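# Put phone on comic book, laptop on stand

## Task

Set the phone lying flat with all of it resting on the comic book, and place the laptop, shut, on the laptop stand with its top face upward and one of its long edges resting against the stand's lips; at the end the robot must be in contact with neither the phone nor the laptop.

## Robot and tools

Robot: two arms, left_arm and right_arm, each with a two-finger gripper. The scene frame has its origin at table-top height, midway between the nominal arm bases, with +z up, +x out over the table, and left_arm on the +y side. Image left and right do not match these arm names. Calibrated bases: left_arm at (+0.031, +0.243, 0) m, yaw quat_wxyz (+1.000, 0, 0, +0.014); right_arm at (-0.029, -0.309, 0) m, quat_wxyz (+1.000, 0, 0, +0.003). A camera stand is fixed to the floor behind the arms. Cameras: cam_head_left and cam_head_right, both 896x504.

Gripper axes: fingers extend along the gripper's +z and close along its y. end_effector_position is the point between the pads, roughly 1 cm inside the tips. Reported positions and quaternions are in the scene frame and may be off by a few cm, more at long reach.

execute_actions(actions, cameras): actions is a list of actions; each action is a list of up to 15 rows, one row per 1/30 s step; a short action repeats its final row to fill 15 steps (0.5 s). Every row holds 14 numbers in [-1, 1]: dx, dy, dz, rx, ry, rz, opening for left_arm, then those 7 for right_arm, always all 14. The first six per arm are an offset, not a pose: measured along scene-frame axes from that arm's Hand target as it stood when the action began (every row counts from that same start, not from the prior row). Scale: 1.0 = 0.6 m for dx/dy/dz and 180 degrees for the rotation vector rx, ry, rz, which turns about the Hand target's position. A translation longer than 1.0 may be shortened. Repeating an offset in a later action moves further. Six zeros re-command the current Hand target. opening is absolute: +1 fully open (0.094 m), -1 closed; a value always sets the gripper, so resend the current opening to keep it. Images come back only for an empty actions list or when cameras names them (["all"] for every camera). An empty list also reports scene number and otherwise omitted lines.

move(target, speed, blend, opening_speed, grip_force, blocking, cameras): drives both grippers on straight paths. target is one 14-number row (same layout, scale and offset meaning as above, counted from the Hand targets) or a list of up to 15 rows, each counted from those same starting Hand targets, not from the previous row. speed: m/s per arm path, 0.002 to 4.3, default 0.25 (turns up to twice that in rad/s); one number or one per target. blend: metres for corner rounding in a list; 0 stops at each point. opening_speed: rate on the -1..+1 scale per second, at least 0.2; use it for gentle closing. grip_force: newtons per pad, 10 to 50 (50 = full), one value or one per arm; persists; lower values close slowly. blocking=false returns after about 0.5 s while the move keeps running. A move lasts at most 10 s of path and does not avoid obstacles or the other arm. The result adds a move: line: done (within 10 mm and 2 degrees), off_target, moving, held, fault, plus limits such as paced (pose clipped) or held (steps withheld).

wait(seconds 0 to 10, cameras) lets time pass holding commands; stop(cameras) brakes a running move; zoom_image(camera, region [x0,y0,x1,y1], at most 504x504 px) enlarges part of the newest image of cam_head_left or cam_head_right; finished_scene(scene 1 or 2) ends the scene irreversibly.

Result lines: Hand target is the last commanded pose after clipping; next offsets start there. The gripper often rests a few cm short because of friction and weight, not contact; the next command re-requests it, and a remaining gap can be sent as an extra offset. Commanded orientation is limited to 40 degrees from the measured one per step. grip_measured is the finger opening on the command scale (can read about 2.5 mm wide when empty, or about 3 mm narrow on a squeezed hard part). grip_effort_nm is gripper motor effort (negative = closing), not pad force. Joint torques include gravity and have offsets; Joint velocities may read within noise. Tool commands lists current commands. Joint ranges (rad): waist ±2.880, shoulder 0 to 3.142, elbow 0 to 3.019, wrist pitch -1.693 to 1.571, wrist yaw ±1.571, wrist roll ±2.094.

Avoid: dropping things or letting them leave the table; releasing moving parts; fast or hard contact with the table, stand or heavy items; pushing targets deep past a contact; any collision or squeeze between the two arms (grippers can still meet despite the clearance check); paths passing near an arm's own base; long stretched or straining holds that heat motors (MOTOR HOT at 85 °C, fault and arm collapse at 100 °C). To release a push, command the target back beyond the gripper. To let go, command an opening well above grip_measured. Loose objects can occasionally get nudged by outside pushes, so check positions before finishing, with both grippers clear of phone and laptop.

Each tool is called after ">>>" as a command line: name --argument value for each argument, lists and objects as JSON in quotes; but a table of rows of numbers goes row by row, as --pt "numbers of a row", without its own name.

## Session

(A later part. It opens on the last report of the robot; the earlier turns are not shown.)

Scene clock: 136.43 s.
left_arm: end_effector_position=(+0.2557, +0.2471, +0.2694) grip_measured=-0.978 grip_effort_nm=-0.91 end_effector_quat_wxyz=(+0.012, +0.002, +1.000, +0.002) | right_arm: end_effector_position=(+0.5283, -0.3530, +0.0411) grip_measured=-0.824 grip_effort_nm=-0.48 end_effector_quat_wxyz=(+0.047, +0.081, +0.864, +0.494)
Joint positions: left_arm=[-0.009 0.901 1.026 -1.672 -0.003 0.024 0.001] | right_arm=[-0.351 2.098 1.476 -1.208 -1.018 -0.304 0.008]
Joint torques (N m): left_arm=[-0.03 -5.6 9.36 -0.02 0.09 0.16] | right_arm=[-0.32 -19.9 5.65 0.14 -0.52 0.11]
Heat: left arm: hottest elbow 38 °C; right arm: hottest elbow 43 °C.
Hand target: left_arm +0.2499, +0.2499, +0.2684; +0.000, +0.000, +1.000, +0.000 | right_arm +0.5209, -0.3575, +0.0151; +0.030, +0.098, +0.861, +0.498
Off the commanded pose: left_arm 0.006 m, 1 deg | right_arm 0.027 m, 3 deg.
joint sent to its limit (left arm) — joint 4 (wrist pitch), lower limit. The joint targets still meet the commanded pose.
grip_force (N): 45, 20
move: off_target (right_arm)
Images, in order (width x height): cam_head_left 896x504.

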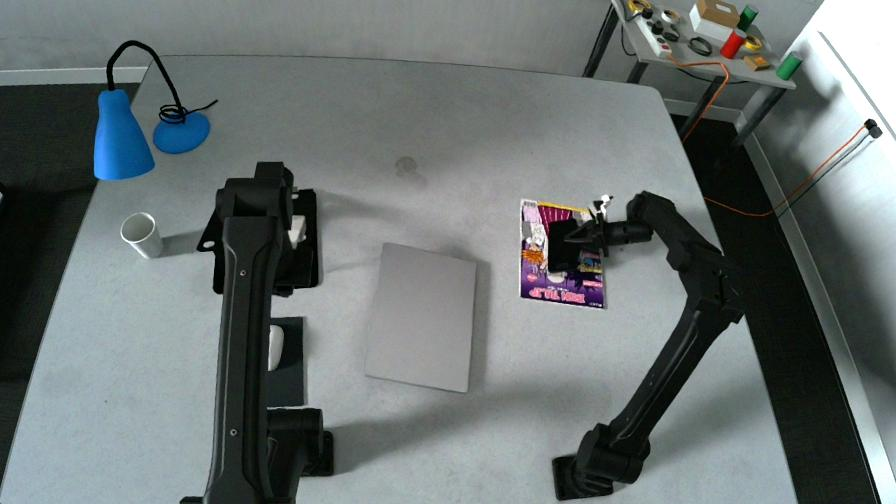

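>>> move --target '[0,0,0,0,0,0,-1,0,0,-0.02,0,0,0,-0.95]' --speed 0.05 --cameras '["cam_head_left","cam_head_right"]'

>>> zoom_image --camera "cam_head_left" --region '[500, 180, 680, 320]'

>>> zoom_image --camera "cam_head_right" --region '[510, 180, 690, 320]'

Scene clock: 139.93 s.
left_arm: end_effector_position=(+0.2557, +0.2471, +0.2694) grip_measured=-0.978 grip_effort_nm=-0.91 end_effector_quat_wxyz=(+0.012, +0.002, +1.000, +0.002) | right_arm: end_effector_position=(+0.5311, -0.3535, +0.0388) grip_measured=-0.824 grip_effort_nm=-0.48 end_effector_quat_wxyz=(+0.055, +0.076, +0.864, +0.495)
Joint positions: left_arm=[-0.009 0.901 1.026 -1.672 -0.003 0.024 0.001] | right_arm=[-0.351 2.103 1.476 -1.19 -1.026 -0.309 0.008]
Joint torques (N m): left_arm=[-0.21 -5.36 9.2 0.01 0.07 0.07] | right_arm=[-0.26 -18.61 5.42 0.27 -0.21 0.12]
Motor temperatures (°C): left_arm=[22 27 38 23 27 23 29] | right_arm=[26 39 42 25 25 23 26]
Heat: left arm: hottest elbow 38 °C; right arm: hottest elbow 42 °C.
Hand target: left_arm +0.2499, +0.2499, +0.2684; +0.000, +0.000, +1.000, +0.000 | right_arm +0.5209, -0.3575, +0.0031; +0.030, +0.098, +0.861, +0.498
Off the commanded pose: left_arm 0.006 m, 1 deg | right_arm 0.037 m, 4 deg.
joint sent to its limit (left arm) — joint 4 (wrist pitch), lower limit. The joint targets still meet the commanded pose.
grip_force (N): 45, 20
move: off_target (right_arm)

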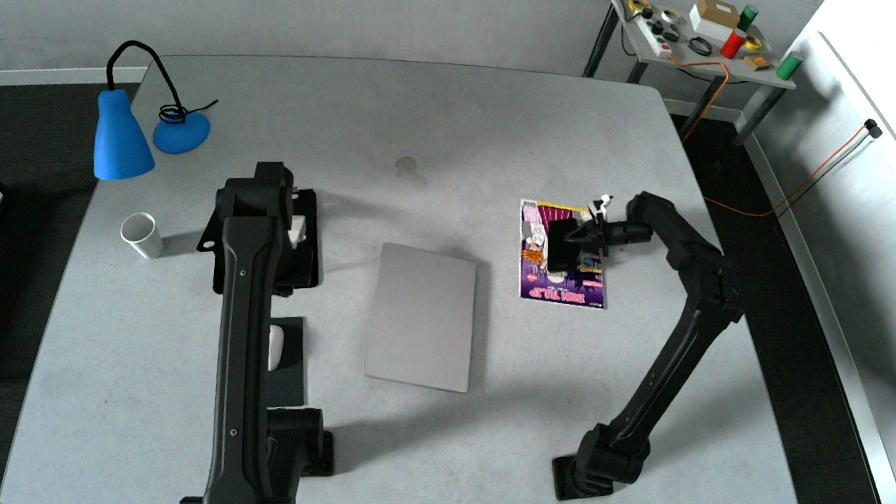

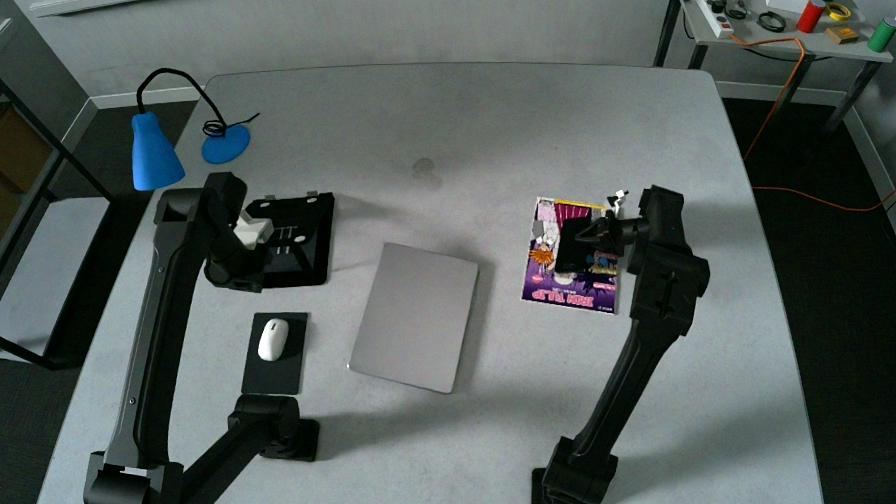

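Scaled by 2.800.

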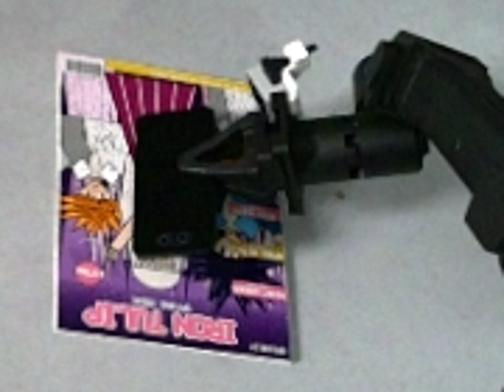

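Scaled by 2.800.

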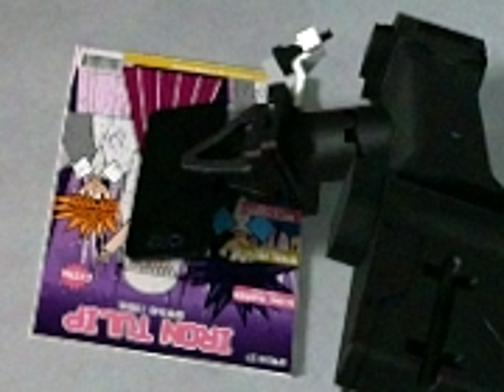

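>>> move --target '[0,0,0,0,0,0,-1,0.01,0,0.033,0,0,0,-0.95]' --speed 0.05

>>> move --target '[0,0,0,0,0,0,-1,0,0,0,0,0,0,-0.4]' --opening_speed 0.25 --cameras '["cam_head_left","cam_head_right"]'

>>> zoom_image --camera "cam_head_left" --region '[500, 180, 680, 320]'

>>> zoom_image --camera "cam_head_right" --region '[510, 180, 690, 320]'

Scene clock: 144.70 s.
left_arm: end_effector_position=(+0.2557, +0.2471, +0.2694) grip_measured=-0.978 grip_effort_nm=-0.91 end_effector_quat_wxyz=(+0.012, +0.002, +1.000, +0.002) | right_arm: end_effector_position=(+0.5300, -0.3530, +0.0390) grip_measured=-0.824 grip_effort_nm=-0.48 end_effector_quat_wxyz=(+0.052, +0.078, +0.863, +0.497)
Joint positions: left_arm=[-0.009 0.901 1.026 -1.672 -0.003 0.024 0.001] | right_arm=[-0.351 2.104 1.476 -1.197 -1.026 -0.31 0.008]
Joint torques (N m): left_arm=[0.03 -5.54 9.14 0.12 0.02 0.08] | right_arm=[-0.09 -20.66 7.28 -0.85 -0.26 0.24]
Heat: left arm: hottest elbow 38 °C; right arm: hottest elbow 42 °C.
Hand target: left_arm +0.2499, +0.2499, +0.2684; +0.000, +0.000, +1.000, +0.000 | right_arm +0.5269, -0.3575, +0.0228; +0.030, +0.098, +0.861, +0.498
Off the commanded pose: left_arm 0.006 m, 1 deg | right_arm 0.017 m, 3 deg.
joint sent to its limit (left arm) — joint 4 (wrist pitch), lower limit. The joint targets still meet the commanded pose.
grip_force (N): 45, 20
move: off_target (right_arm)

Scene clock: 147.20 s.
left_arm: end_effector_position=(+0.2557, +0.2471, +0.2694) grip_measured=-0.978 grip_effort_nm=-0.91 end_effector_quat_wxyz=(+0.012, +0.002, +1.000, +0.002) | right_arm: end_effector_position=(+0.5284, -0.3532, +0.0370) grip_measured=-0.402 grip_effort_nm=0.06 end_effector_quat_wxyz=(+0.046, +0.082, +0.864, +0.495)
Joint positions: left_arm=[-0.009 0.901 1.026 -1.672 -0.003 0.024 0.001] | right_arm=[-0.351 2.106 1.476 -1.203 -1.019 -0.303 0.028]
Joint torques (N m): left_arm=[-0.32 -5.42 9.32 -0.01 0.09 0.1] | right_arm=[-0.09 -20.66 7.28 -0.65 -0.53 0.17]
Heat: left arm: hottest elbow 38 °C; right arm: hottest elbow 41 °C.
Hand target: left_arm +0.2499, +0.2499, +0.2684; +0.000, +0.000, +1.000, +0.000 | right_arm +0.5269, -0.3575, +0.0229; +0.030, +0.098, +0.861, +0.498
Off the commanded pose: left_arm 0.006 m, 1 deg | right_arm 0.015 m, 3 deg.
joint sent to its limit (left arm) — joint 4 (wrist pitch), lower limit. The joint targets still meet the commanded pose.
grip_force (N): 45, 20
move: off_target (right_arm)

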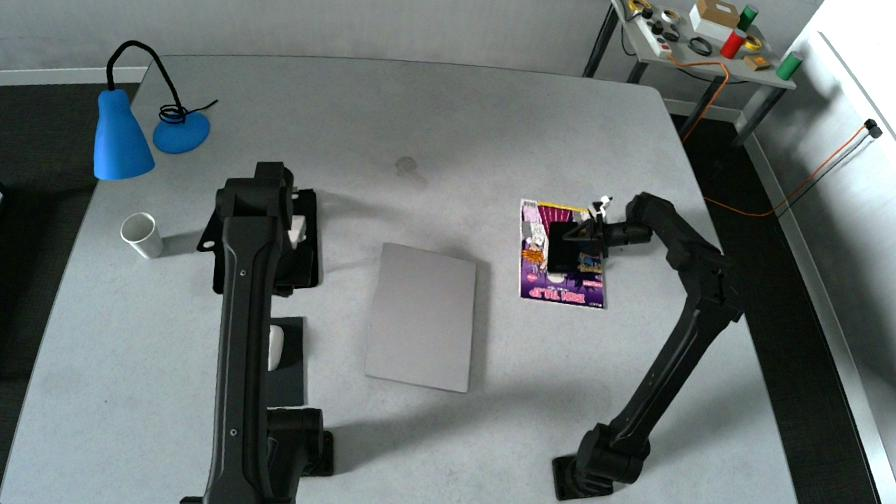

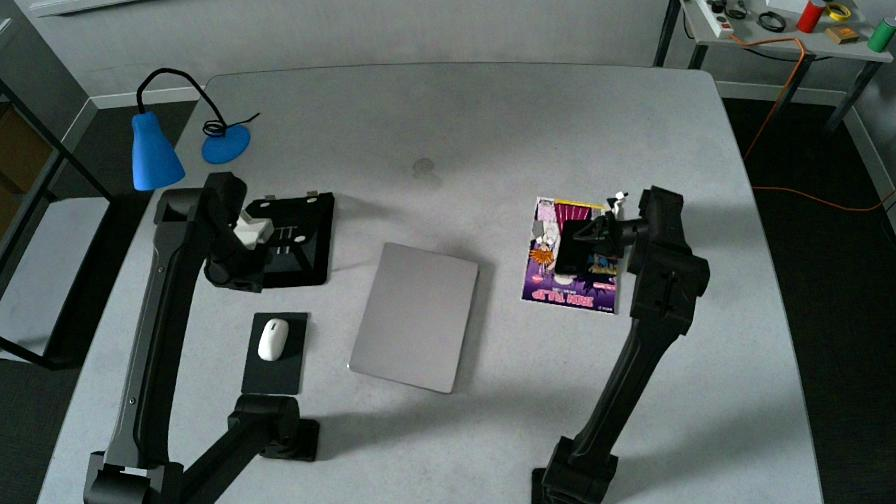

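Scaled by 2.800.

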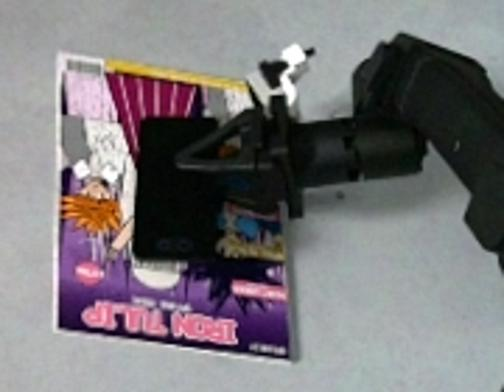

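Scaled by 2.800.

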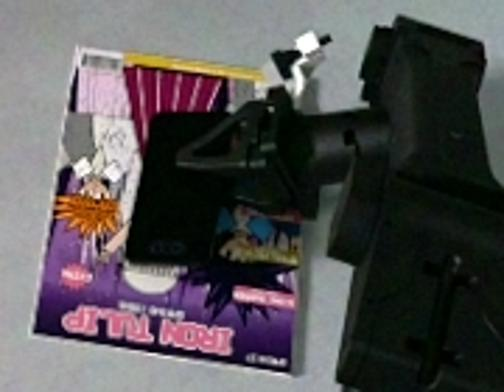

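>>> move --target '[0,0,0,0,0,0,-1,0,-0.16,-0.015,0,0,0,-0.4]' --speed 0.06 --cameras '["cam_head_left"]'

>>> zoom_image --camera "cam_head_left" --region '[500, 180, 680, 320]'

Scene clock: 153.23 s.
left_arm: end_effector_position=(+0.2557, +0.2471, +0.2694) grip_measured=-0.978 grip_effort_nm=-0.92 end_effector_quat_wxyz=(+0.012, +0.002, +1.000, +0.002) | right_arm: end_effector_position=(+0.5198, -0.4412, +0.0295) grip_measured=-0.401 grip_effort_nm=0.06 end_effector_quat_wxyz=(+0.032, +0.095, +0.861, +0.499)
Joint positions: left_arm=[-0.009 0.901 1.026 -1.672 -0.003 0.024 0.001] | right_arm=[-0.497 2.229 1.656 -1.493 -0.967 -0.536 0.028]
Joint torques (N m): left_arm=[-0.5 -5.25 9.28 -0.01 0.09 0.1] | right_arm=[-0.38 -20.89 9.8 -0.91 -0.21 0.07]
Heat: left arm: hottest elbow 37 °C; right arm: hottest elbow 41 °C.
Hand target: left_arm +0.2499, +0.2499, +0.2684; +0.000, +0.000, +1.000, +0.000 | right_arm +0.5268, -0.4536, +0.0138; +0.030, +0.098, +0.861, +0.498
Off the commanded pose: left_arm 0.006 m, 1 deg | right_arm 0.021 m, 0 deg.
joint sent to its limit (left arm) — joint 4 (wrist pitch), lower limit. The joint targets still meet the commanded pose.
grip_force (N): 45, 20
move: off_target (right_arm)
Images, in order (width x height): cam_head_left 896x504.

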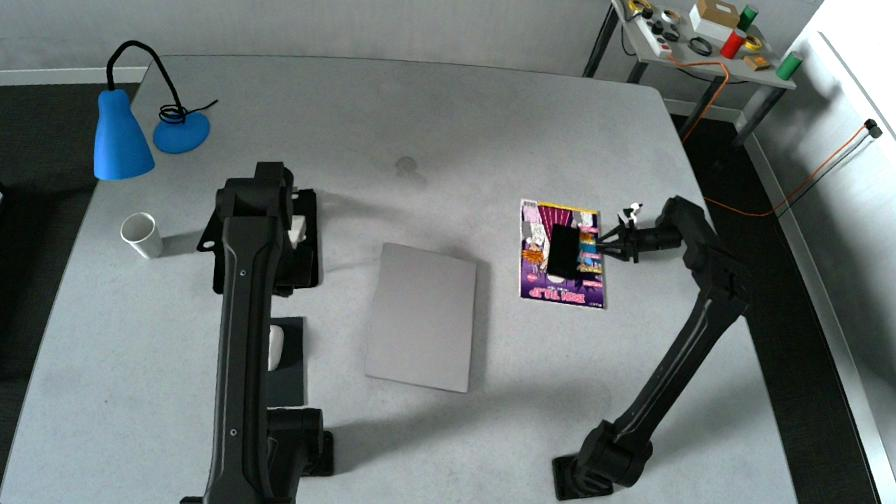

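Scaled by 2.800.

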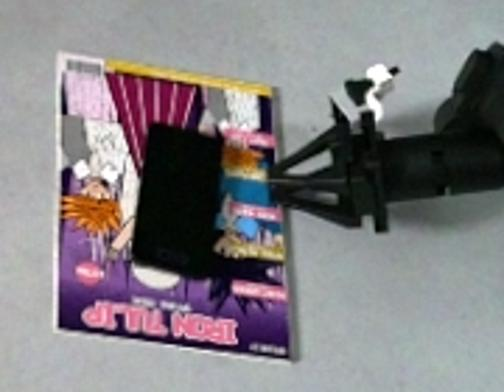

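>>> zoom_image --camera "cam_head_left" --region '[340, 220, 520, 410]'

>>> zoom_image --camera "cam_head_right" --region '[330, 220, 510, 410]'

Scaled by 2.653.

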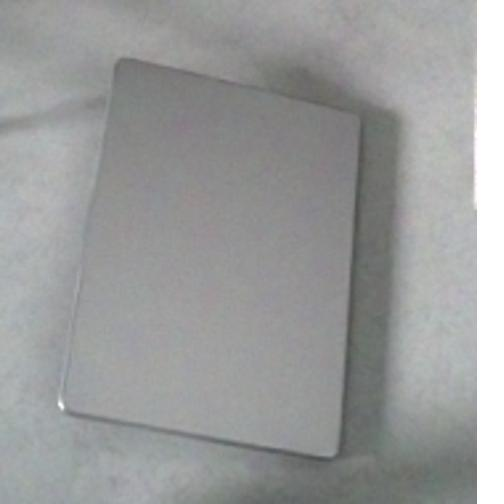

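This scene's latest camera images include none from cam_head_right. They are from: cam_head_left. cam_head_right's image comes with the result of a call that names it in "cameras".

>>> move --pt "-0.02 -0.05 -0.02 0 0 0 -1 0 -0.02 0.2 0 0 0 -1" --pt "-0.175 -0.267 -0.164 0 0 0 -1 -0.027 0.565 0.244 -0.3326 0.02 0.0655 -1" --speed 0.2 --blend 0.03 --grip_force 45 --cameras '["cam_head_left","cam_head_right"]'

Scene clock: 175.63 s.
left_arm: end_effector_position=(+0.1463, +0.0919, +0.1750) grip_measured=-0.978 grip_effort_nm=-0.91 end_effector_quat_wxyz=(+0.001, -0.002, +1.000, -0.003) | right_arm: end_effector_position=(+0.4934, -0.1208, +0.1546) grip_measured=-0.991 grip_effort_nm=-0.49 end_effector_quat_wxyz=(-0.008, -0.004, +1.000, -0.001)
Joint positions: left_arm=[-0.942 0.802 0.731 -1.493 0.002 -0.917 0.001] | right_arm=[0.341 1.831 1.63 -1.386 -0.003 0.339 0]
Joint torques (N m): left_arm=[-2.32 -2.32 9.32 0.72 -0.17 -0.03] | right_arm=[0.62 -19.19 12.81 -0.35 0.12 0.26]
Heat: left arm: hottest elbow 37 °C; right arm: hottest elbow 41 °C.
Hand target: left_arm +0.1450, +0.0897, +0.1701; +0.001, +0.000, +1.000, +0.000 | right_arm +0.5106, -0.1146, +0.1602; +0.000, +0.000, +1.000, +0.001
Off the commanded pose: left_arm 0.006 m, 0 deg | right_arm 0.019 m, 1 deg.
grip_force (N): 45, 45
move: off_target (right_arm)

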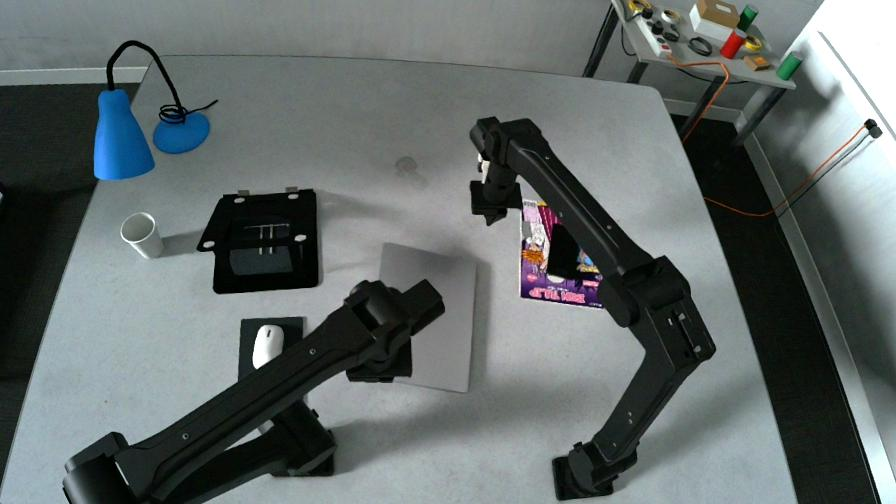

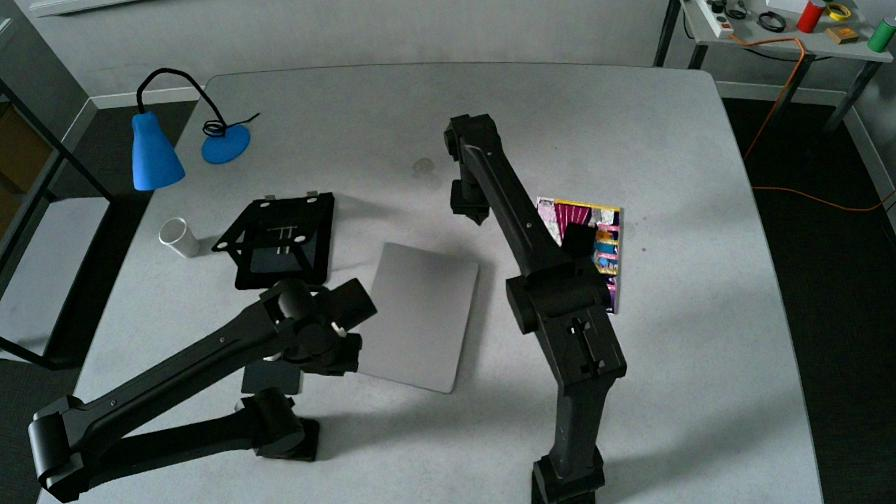

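>>> zoom_image --camera "cam_head_left" --region '[440, 160, 560, 280]'

>>> zoom_image --camera "cam_head_right" --region '[420, 160, 540, 280]'

>>> zoom_image --camera "cam_head_left" --region '[320, 300, 460, 420]'

Scaled by 4.200.

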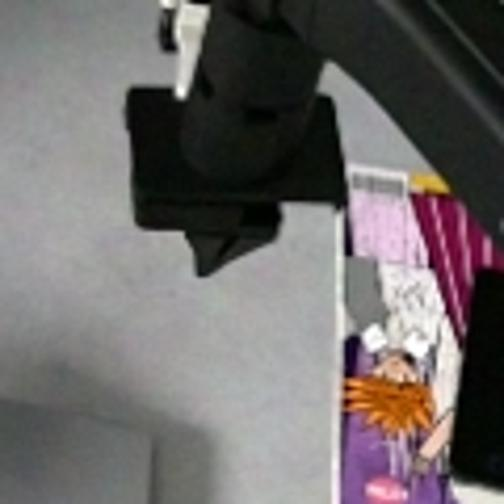

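Scaled by 4.200.

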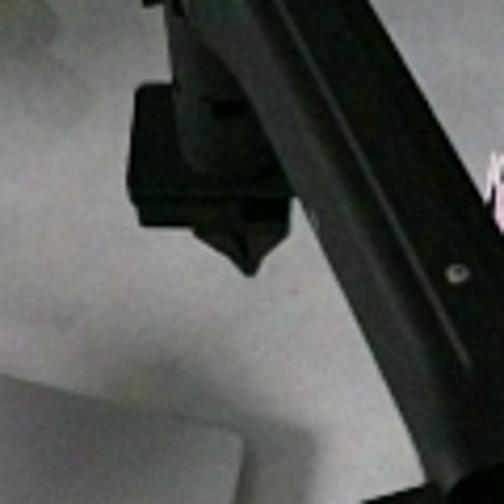

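Scaled by 3.600.

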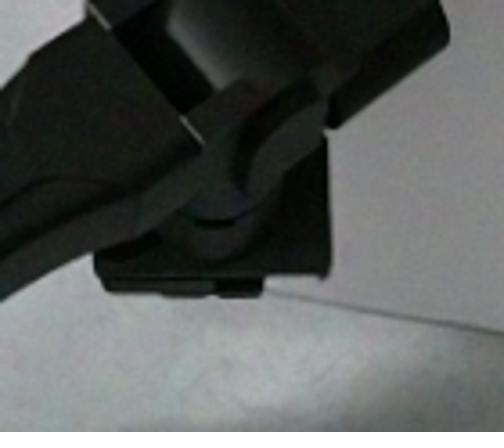

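>>> move --target '[0,0,-0.233,0,0,0,-1,0.017,0.075,-0.217,0,0,0,-1]' --speed 0.12 --cameras '["cam_head_left","cam_head_right"]'

>>> zoom_image --camera "cam_head_left" --region '[440, 180, 560, 300]'

>>> zoom_image --camera "cam_head_left" --region '[320, 320, 460, 440]'

>>> zoom_image --camera "cam_head_right" --region '[320, 320, 460, 440]'

Scene clock: 186.77 s.
left_arm: end_effector_position=(+0.1478, +0.0899, +0.0347) grip_measured=-0.978 grip_effort_nm=-0.91 end_effector_quat_wxyz=(+0.001, -0.002, +1.000, -0.003) | right_arm: end_effector_position=(+0.5253, -0.0743, +0.0511) grip_measured=-0.991 grip_effort_nm=-0.49 end_effector_quat_wxyz=(+0.013, +0.001, +1.000, +0.006)
Joint positions: left_arm=[-0.942 0.973 0.424 -1.015 0.002 -0.918 0.001] | right_arm=[0.396 2.003 1.609 -1.147 -0.002 0.404 0]
Joint torques (N m): left_arm=[-2.73 -3.84 7.95 0.77 -0.15 -0.04] | right_arm=[1.26 -21.25 7.5 0.54 0.11 0.24]
Heat: left arm: hottest elbow 37 °C; right arm: hottest elbow 45 °C.
Hand target: left_arm +0.1450, +0.0896, +0.0303; +0.001, +0.000, +1.000, +0.000 | right_arm +0.5209, -0.0695, +0.0301; +0.001, +0.000, +1.000, +0.001
Off the commanded pose: left_arm 0.005 m, 0 deg | right_arm 0.022 m, 2 deg.
grip_force (N): 45, 45
move: off_target (right_arm)

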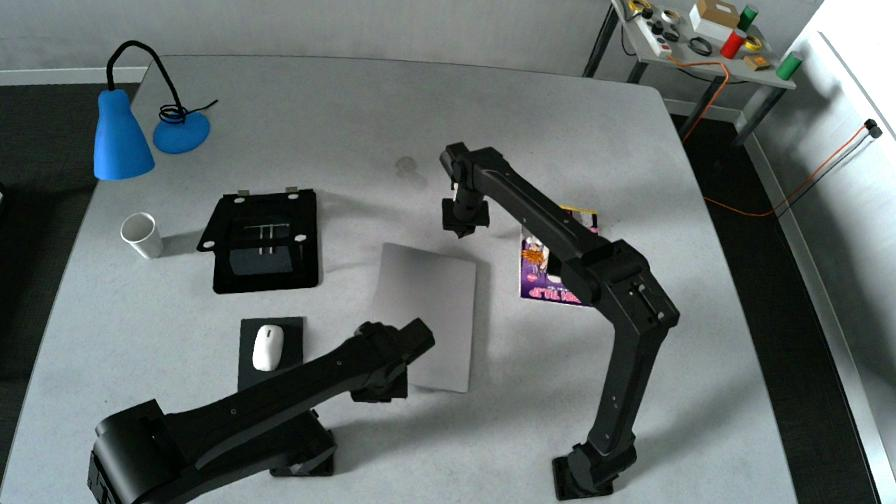

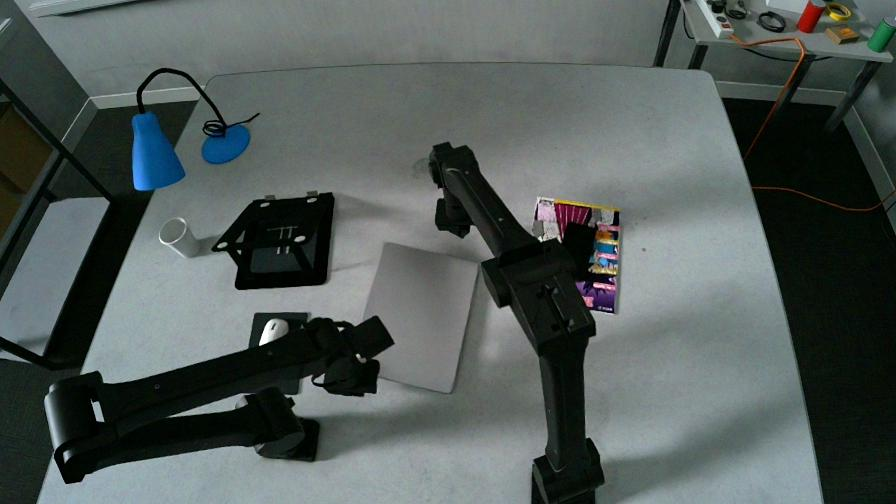

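Scaled by 4.200.

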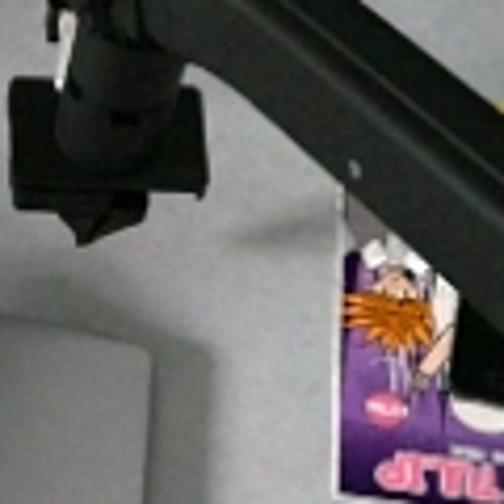

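Scaled by 3.600.

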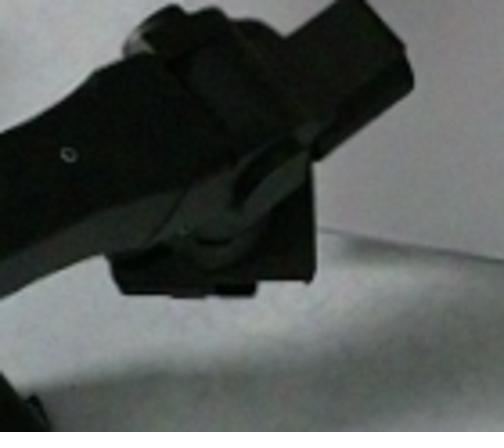

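Scaled by 3.600.

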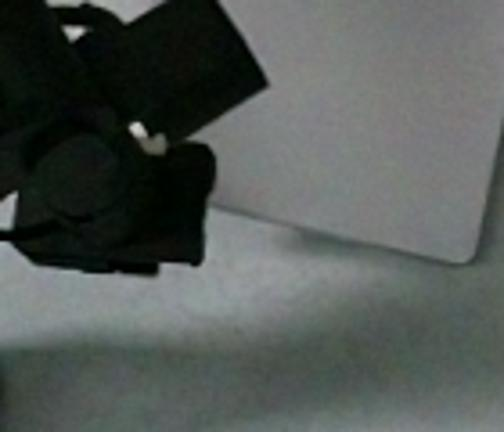

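>>> move --pt "0 0.028 -0.008 0 0 0 -1 0 -0.028 -0.035 0 0 0 -1" --pt "0.033 0.023 -0.008 0 0 0 -1 -0.065 -0.037 -0.035 0 0 0 -1" --pt "0.11 0.096 -0.008 0 0 0 -1 -0.142 -0.113 -0.035 0 0 0 -1" --speed '[0.08,0.06,0.06]' --blend '[0.005,0.01,0]' --cameras '["cam_head_left","cam_head_right"]'

Scene clock: 202.20 s.
left_arm: end_effector_position=(+0.1902, +0.1557, +0.0151) grip_measured=-0.978 grip_effort_nm=-0.92 end_effector_quat_wxyz=(-0.018, +0.002, +1.000, +0.012) | right_arm: end_effector_position=(+0.4416, -0.1303, +0.0131) grip_measured=-0.991 grip_effort_nm=-0.49 end_effector_quat_wxyz=(+0.006, -0.001, +1.000, +0.001)
Joint positions: left_arm=[-0.529 1.031 0.393 -0.975 -0.003 -0.496 0.001] | right_arm=[0.36 1.836 1.231 -0.955 0.002 0.364 0]
Joint torques (N m): left_arm=[-0.62 -3.31 12.08 0.75 0.06 0.1] | right_arm=[-0.21 -20.31 5.57 0.36 -0.04 0.08]
Heat: left arm: hottest elbow 36 °C; right arm: hottest elbow 44 °C.
Hand target: left_arm +0.2110, +0.1473, +0.0254; +0.001, +0.000, +1.000, +0.000 | right_arm +0.4356, -0.1374, +0.0091; +0.000, +0.000, +1.000, +0.000
Off the commanded pose: left_arm 0.025 m, 3 deg | right_arm 0.010 m, 1 deg.
grip_force (N): 45, 45
move: off_target (left_arm)

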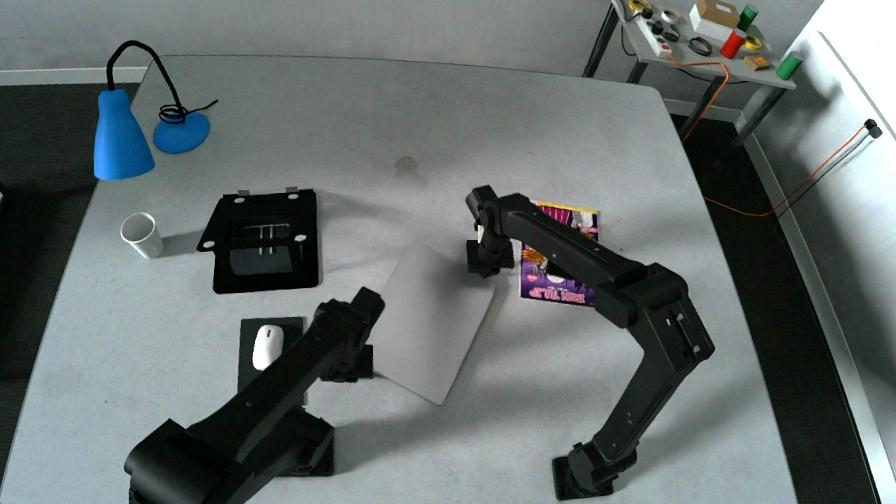

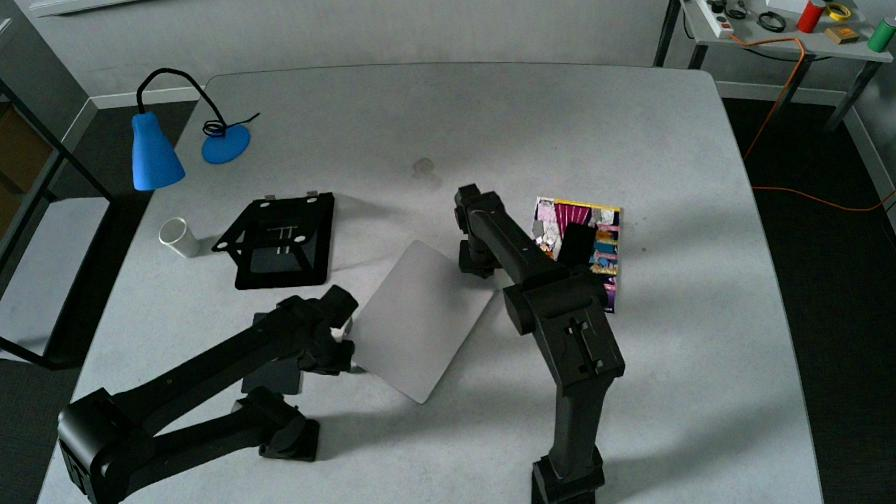

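>>> move --target '[0.137,0.031,0.02,0,0,0,-1,-0.106,-0.078,0.012,0,0,0,-1]' --speed 0.07 --cameras '["cam_head_left","cam_head_right"]'

Scene clock: 207.90 s.
left_arm: end_effector_position=(+0.2593, +0.1737, +0.0234) grip_measured=-0.978 grip_effort_nm=-0.91 end_effector_quat_wxyz=(-0.031, +0.000, +0.999, +0.012) | right_arm: end_effector_position=(+0.3731, -0.1786, +0.0151) grip_measured=-0.991 grip_effort_nm=-0.49 end_effector_quat_wxyz=(-0.004, -0.002, +1.000, -0.002)
Joint positions: left_arm=[-0.324 1.226 0.549 -0.962 -0.005 -0.295 0.001] | right_arm=[0.311 1.668 0.996 -0.908 0.002 0.312 0]
Joint torques (N m): left_arm=[-0.44 -6.07 13.42 0.9 0.08 0.14] | right_arm=[-0.26 -17.38 5.72 0.51 -0.02 0.08]
Heat: left arm: hottest elbow 37 °C; right arm: hottest elbow 43 °C.
Hand target: left_arm +0.2931, +0.1659, +0.0374; +0.000, +0.000, +1.000, +0.000 | right_arm +0.3721, -0.1840, +0.0163; +0.001, +0.000, +1.000, +0.000
Off the commanded pose: left_arm 0.038 m, 4 deg | right_arm 0.006 m, 1 deg.
grip_force (N): 45, 45
move: off_target (left_arm)

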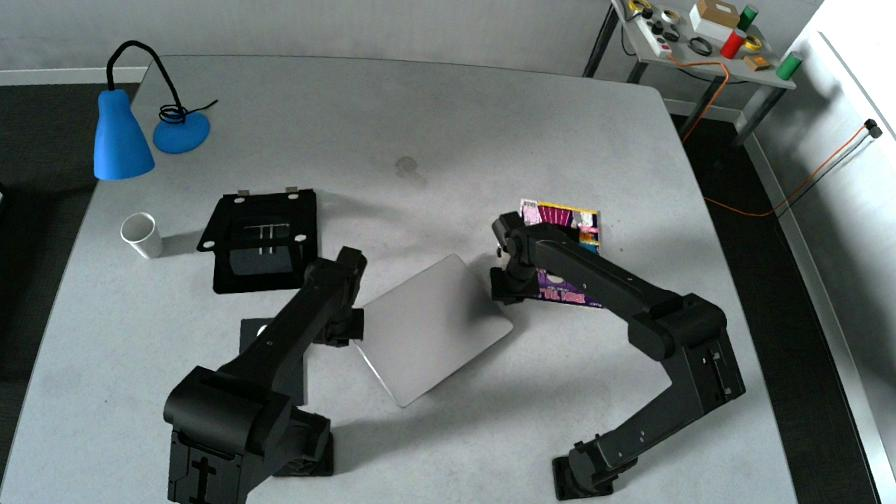

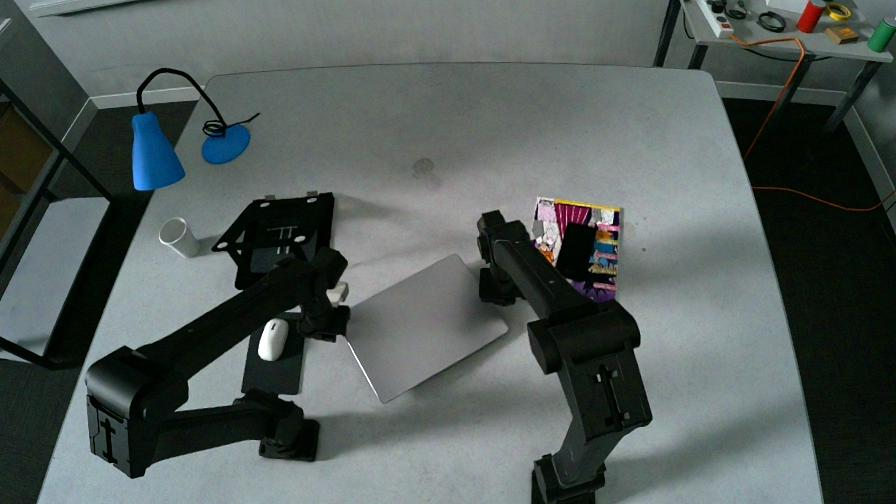

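>>> move --target '[0.132,0.009,0.005,0,0,0,-1,-0.112,-0.012,0.005,0,0,0,-1]' --speed 0.07 --cameras '["cam_head_left","cam_head_right"]'

Scene clock: 215.97 s.
left_arm: end_effector_position=(+0.3425, +0.1739, +0.0282) grip_measured=-0.978 grip_effort_nm=-0.91 end_effector_quat_wxyz=(-0.026, +0.002, +1.000, +0.008) | right_arm: end_effector_position=(+0.3087, -0.1951, +0.0188) grip_measured=-0.991 grip_effort_nm=-0.49 end_effector_quat_wxyz=(-0.005, +0.002, +1.000, -0.002)
Joint positions: left_arm=[-0.247 1.427 0.751 -0.948 -0.004 -0.215 0.001] | right_arm=[0.323 1.51 0.811 -0.882 0.001 0.333 0]
Joint torques (N m): left_arm=[0.03 -9.41 12.89 0.4 0.07 0.12] | right_arm=[1.38 -13.86 5.67 0.53 -0.01 0.22]
Heat: left arm: hottest elbow 38 °C; right arm: hottest elbow 42 °C.
Hand target: left_arm +0.3724, +0.1712, +0.0404; +0.001, +0.000, +1.000, +0.000 | right_arm +0.3048, -0.1913, +0.0192; +0.000, +0.000, +1.000, +0.001
Off the commanded pose: left_arm 0.032 m, 3 deg | right_arm 0.005 m, 1 deg.
grip_force (N): 45, 45
move: off_target (left_arm)

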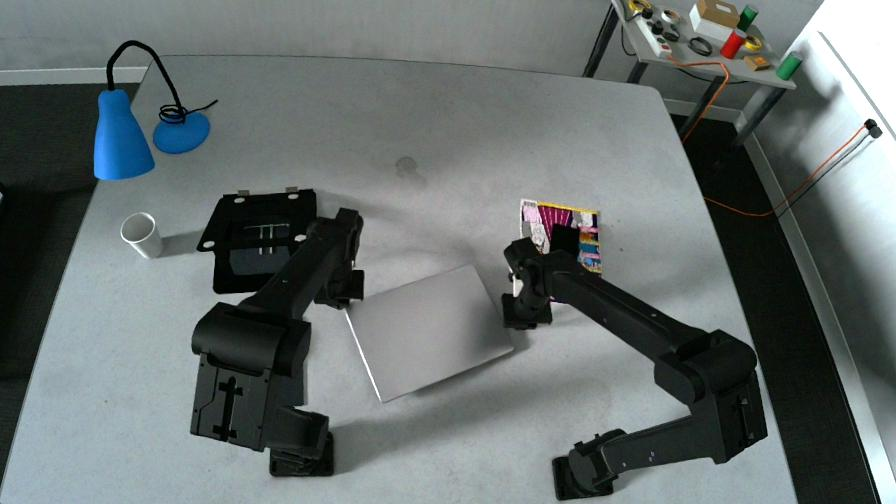

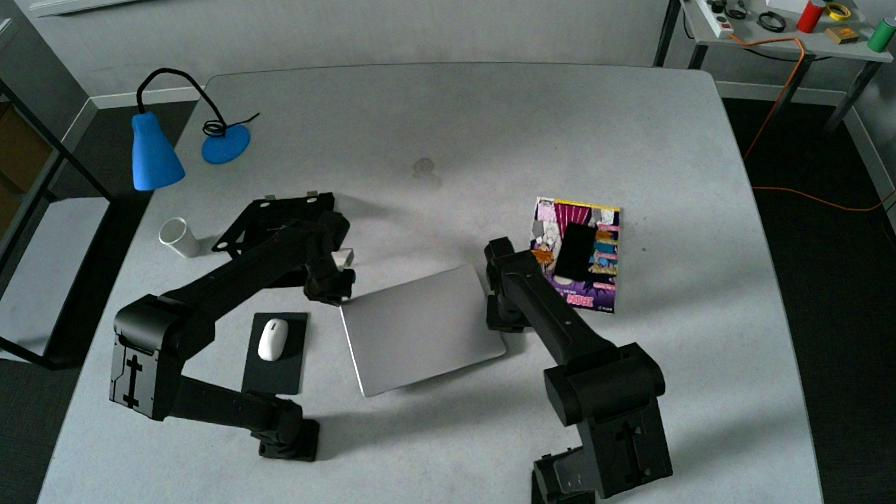

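>>> move --target '[0.055,-0.03,0.005,0,0,0,-1,-0.08,0.012,0.005,0,0,0,-1]' --speed 0.07 --cameras '["cam_head_left","cam_head_right"]'

Scene clock: 222.00 s.
left_arm: end_effector_position=(+0.3821, +0.1642, +0.0308) grip_measured=-0.978 grip_effort_nm=-0.91 end_effector_quat_wxyz=(-0.018, -0.002, +1.000, +0.005) | right_arm: end_effector_position=(+0.2621, -0.1865, +0.0224) grip_measured=-0.991 grip_effort_nm=-0.49 end_effector_quat_wxyz=(-0.002, +0.002, +1.000, -0.001)
Joint positions: left_arm=[-0.248 1.512 0.853 -0.948 -0.002 -0.223 0.001] | right_arm=[0.396 1.398 0.702 -0.879 0.001 0.406 0]
Joint torques (N m): left_arm=[-2.73 -10.7 12.98 0.1 0.03 -0.08] | right_arm=[1.49 -12.1 5.7 0.36 0.02 0.24]
Heat: left arm: hottest elbow 38 °C; right arm: hottest elbow 41 °C.
Hand target: left_arm +0.4055, +0.1533, +0.0435; +0.001, +0.000, +1.000, +0.000 | right_arm +0.2568, -0.1841, +0.0222; +0.000, +0.000, +1.000, +0.000
Off the commanded pose: left_arm 0.029 m, 2 deg | right_arm 0.006 m, 0 deg.
grip_force (N): 45, 45
move: off_target (left_arm)

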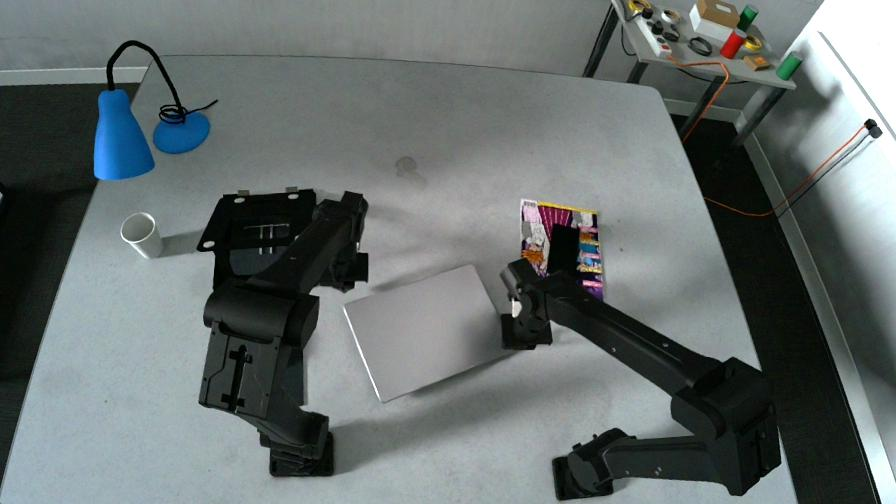

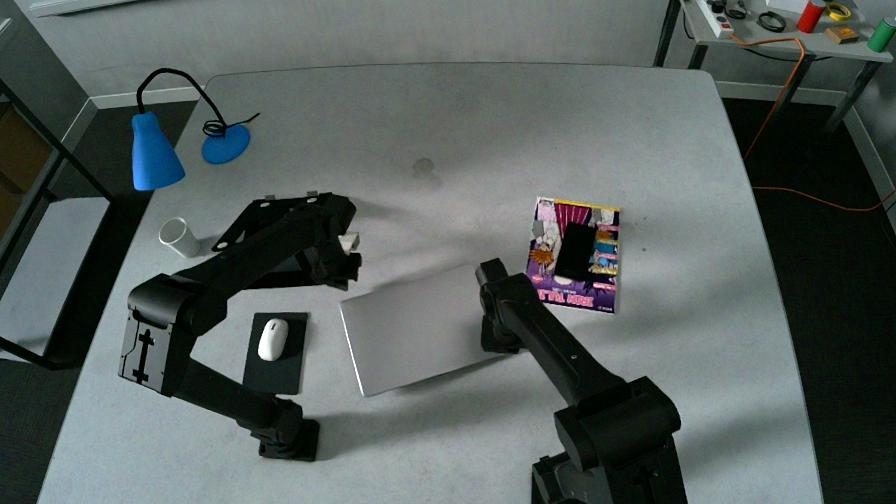

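>>> move --pt "-0.109 0.078 -0.005 0 0 0 -1 0.03 -0.03 0 0 0 0 -1" --pt "-0.1925 0.053 -0.01 0 0 0 -1 0.03 -0.03 0 0 0 0 -1" --pt "-0.1425 -0.0055 -0.01 0 0 0 -1 0.03 -0.008 0 0 0 0 -1" --pt "-0.0175 -0.039 -0.005 0 0 0 -1 -0.07 0.032 0 0 0 0 -1" --speed '[0.12,0.12,0.07,0.06]' --blend '[0.01,0.003,0.005,0]' --cameras '["cam_head_left","cam_head_right"]'

Scene clock: 244.60 s.
left_arm: end_effector_position=(+0.3685, +0.1434, +0.0270) grip_measured=-0.978 grip_effort_nm=-0.91 end_effector_quat_wxyz=(-0.021, -0.005, +1.000, +0.008) | right_arm: end_effector_position=(+0.2212, -0.1658, +0.0227) grip_measured=-0.991 grip_effort_nm=-0.49 end_effector_quat_wxyz=(+0.000, +0.002, +1.000, +0.000)
Joint positions: left_arm=[-0.315 1.505 0.832 -0.942 -0.004 -0.297 0.001] | right_arm=[0.518 1.321 0.629 -0.879 0.001 0.528 0]
Joint torques (N m): left_arm=[-1.85 -10.7 13.6 0.27 0.09 -0.04] | right_arm=[1.55 -10.64 5.74 0.18 0.03 0.25]
Heat: left arm: hottest elbow 40 °C; right arm: hottest elbow 39 °C.
Hand target: left_arm +0.3949, +0.1298, +0.0405; +0.001, +0.000, +1.000, +0.000 | right_arm +0.2148, -0.1649, +0.0223; +0.001, +0.000, +1.000, +0.000
Off the commanded pose: left_arm 0.033 m, 3 deg | right_arm 0.007 m, 0 deg.
grip_force (N): 45, 45
move: off_target (left_arm)

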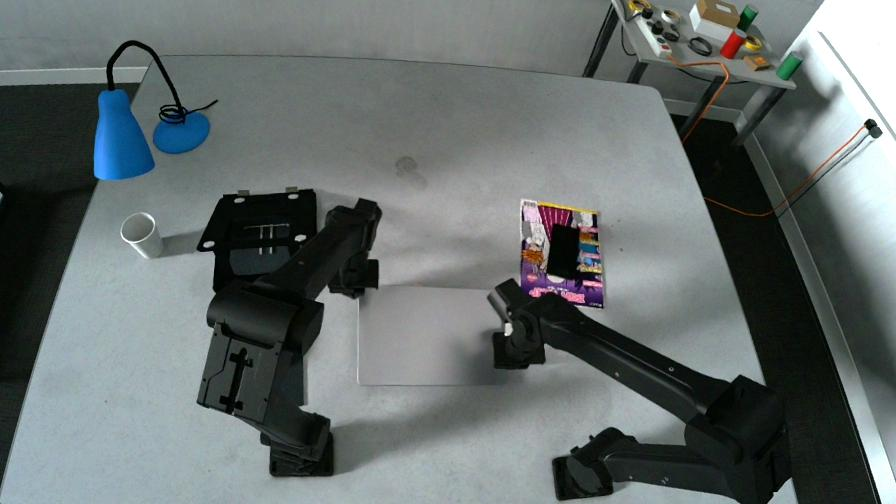

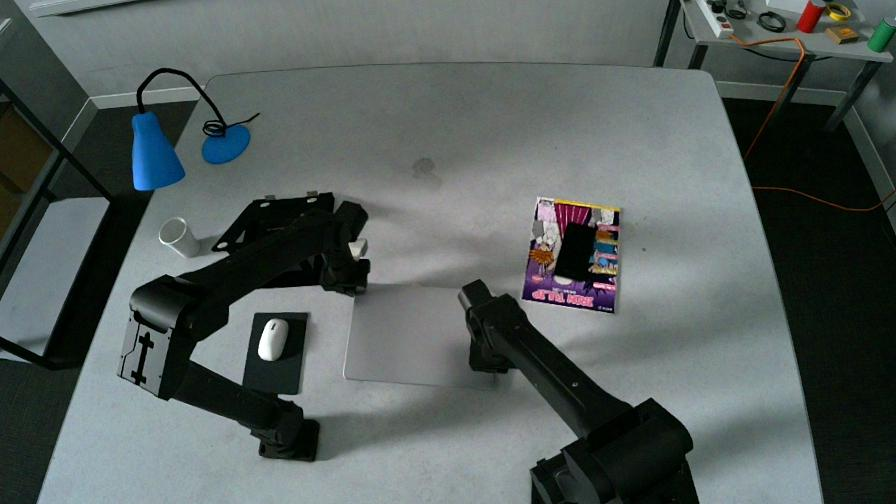

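>>> move --pt "-0.03 0.05 0.02 0 0 0 -1 -0.02 -0.05 0.02 0 0 0 -1" --pt "-0.12 0.05 0.38 0 0 0 -1 -0.02 -0.2 0.25 0 0 0 -1" --speed 0.2 --blend 0.01 --cameras '["cam_head_left","cam_head_right"]'

>>> zoom_image --camera "cam_head_left" --region '[180, 170, 540, 410]'

>>> zoom_image --camera "cam_head_right" --region '[180, 170, 540, 410]'

Scene clock: 253.57 s.
left_arm: end_effector_position=(+0.3094, +0.1686, +0.2414) grip_measured=-0.978 grip_effort_nm=-0.91 end_effector_quat_wxyz=(-0.029, -0.002, +1.000, +0.009) | right_arm: end_effector_position=(+0.1863, -0.2842, +0.1490) grip_measured=-0.991 grip_effort_nm=-0.49 end_effector_quat_wxyz=(-0.026, -0.002, +1.000, -0.004)
Joint positions: left_arm=[-0.288 1.13 1.096 -1.598 -0.002 -0.264 0.001] | right_arm=[0.115 0.949 0.735 -1.409 0.002 0.116 0]
Joint torques (N m): left_arm=[-2.08 -8.59 16.35 -0.28 0.08 -0.06] | right_arm=[-0.38 -5.83 12.67 -0.27 -0.04 0.07]
Heat: left arm: hottest elbow 40 °C; right arm: hottest elbow 39 °C.
Hand target: left_arm +0.3230, +0.1599, +0.2686; +0.001, +0.000, +1.000, +0.000 | right_arm +0.2028, -0.2849, +0.1722; +0.001, +0.000, +1.000, +0.001
Off the commanded pose: left_arm 0.032 m, 4 deg | right_arm 0.029 m, 3 deg.
grip_force (N): 45, 45
move: off_target (left_arm, right_arm)

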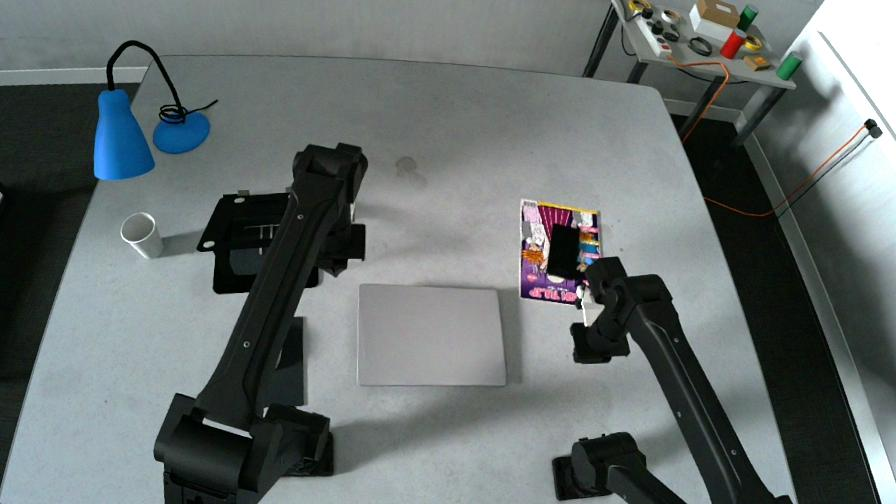

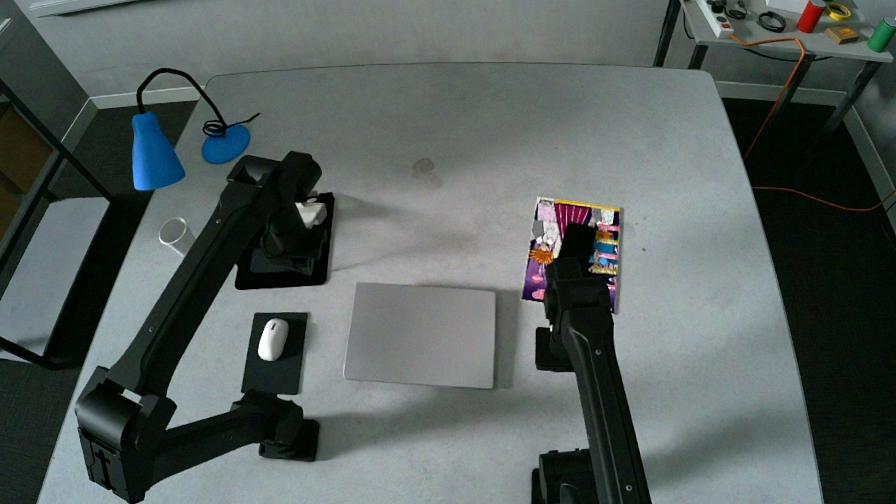

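Scaled by 1.400.

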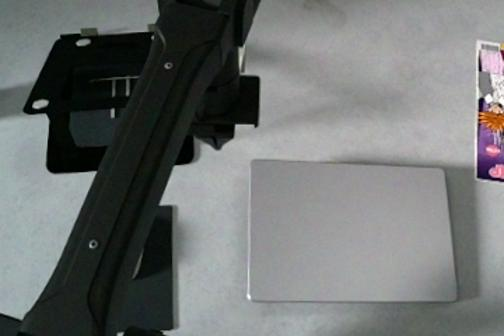

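Scaled by 1.400.

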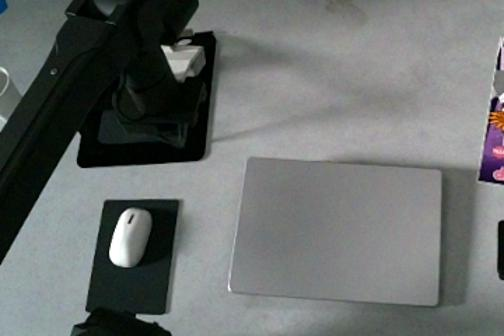

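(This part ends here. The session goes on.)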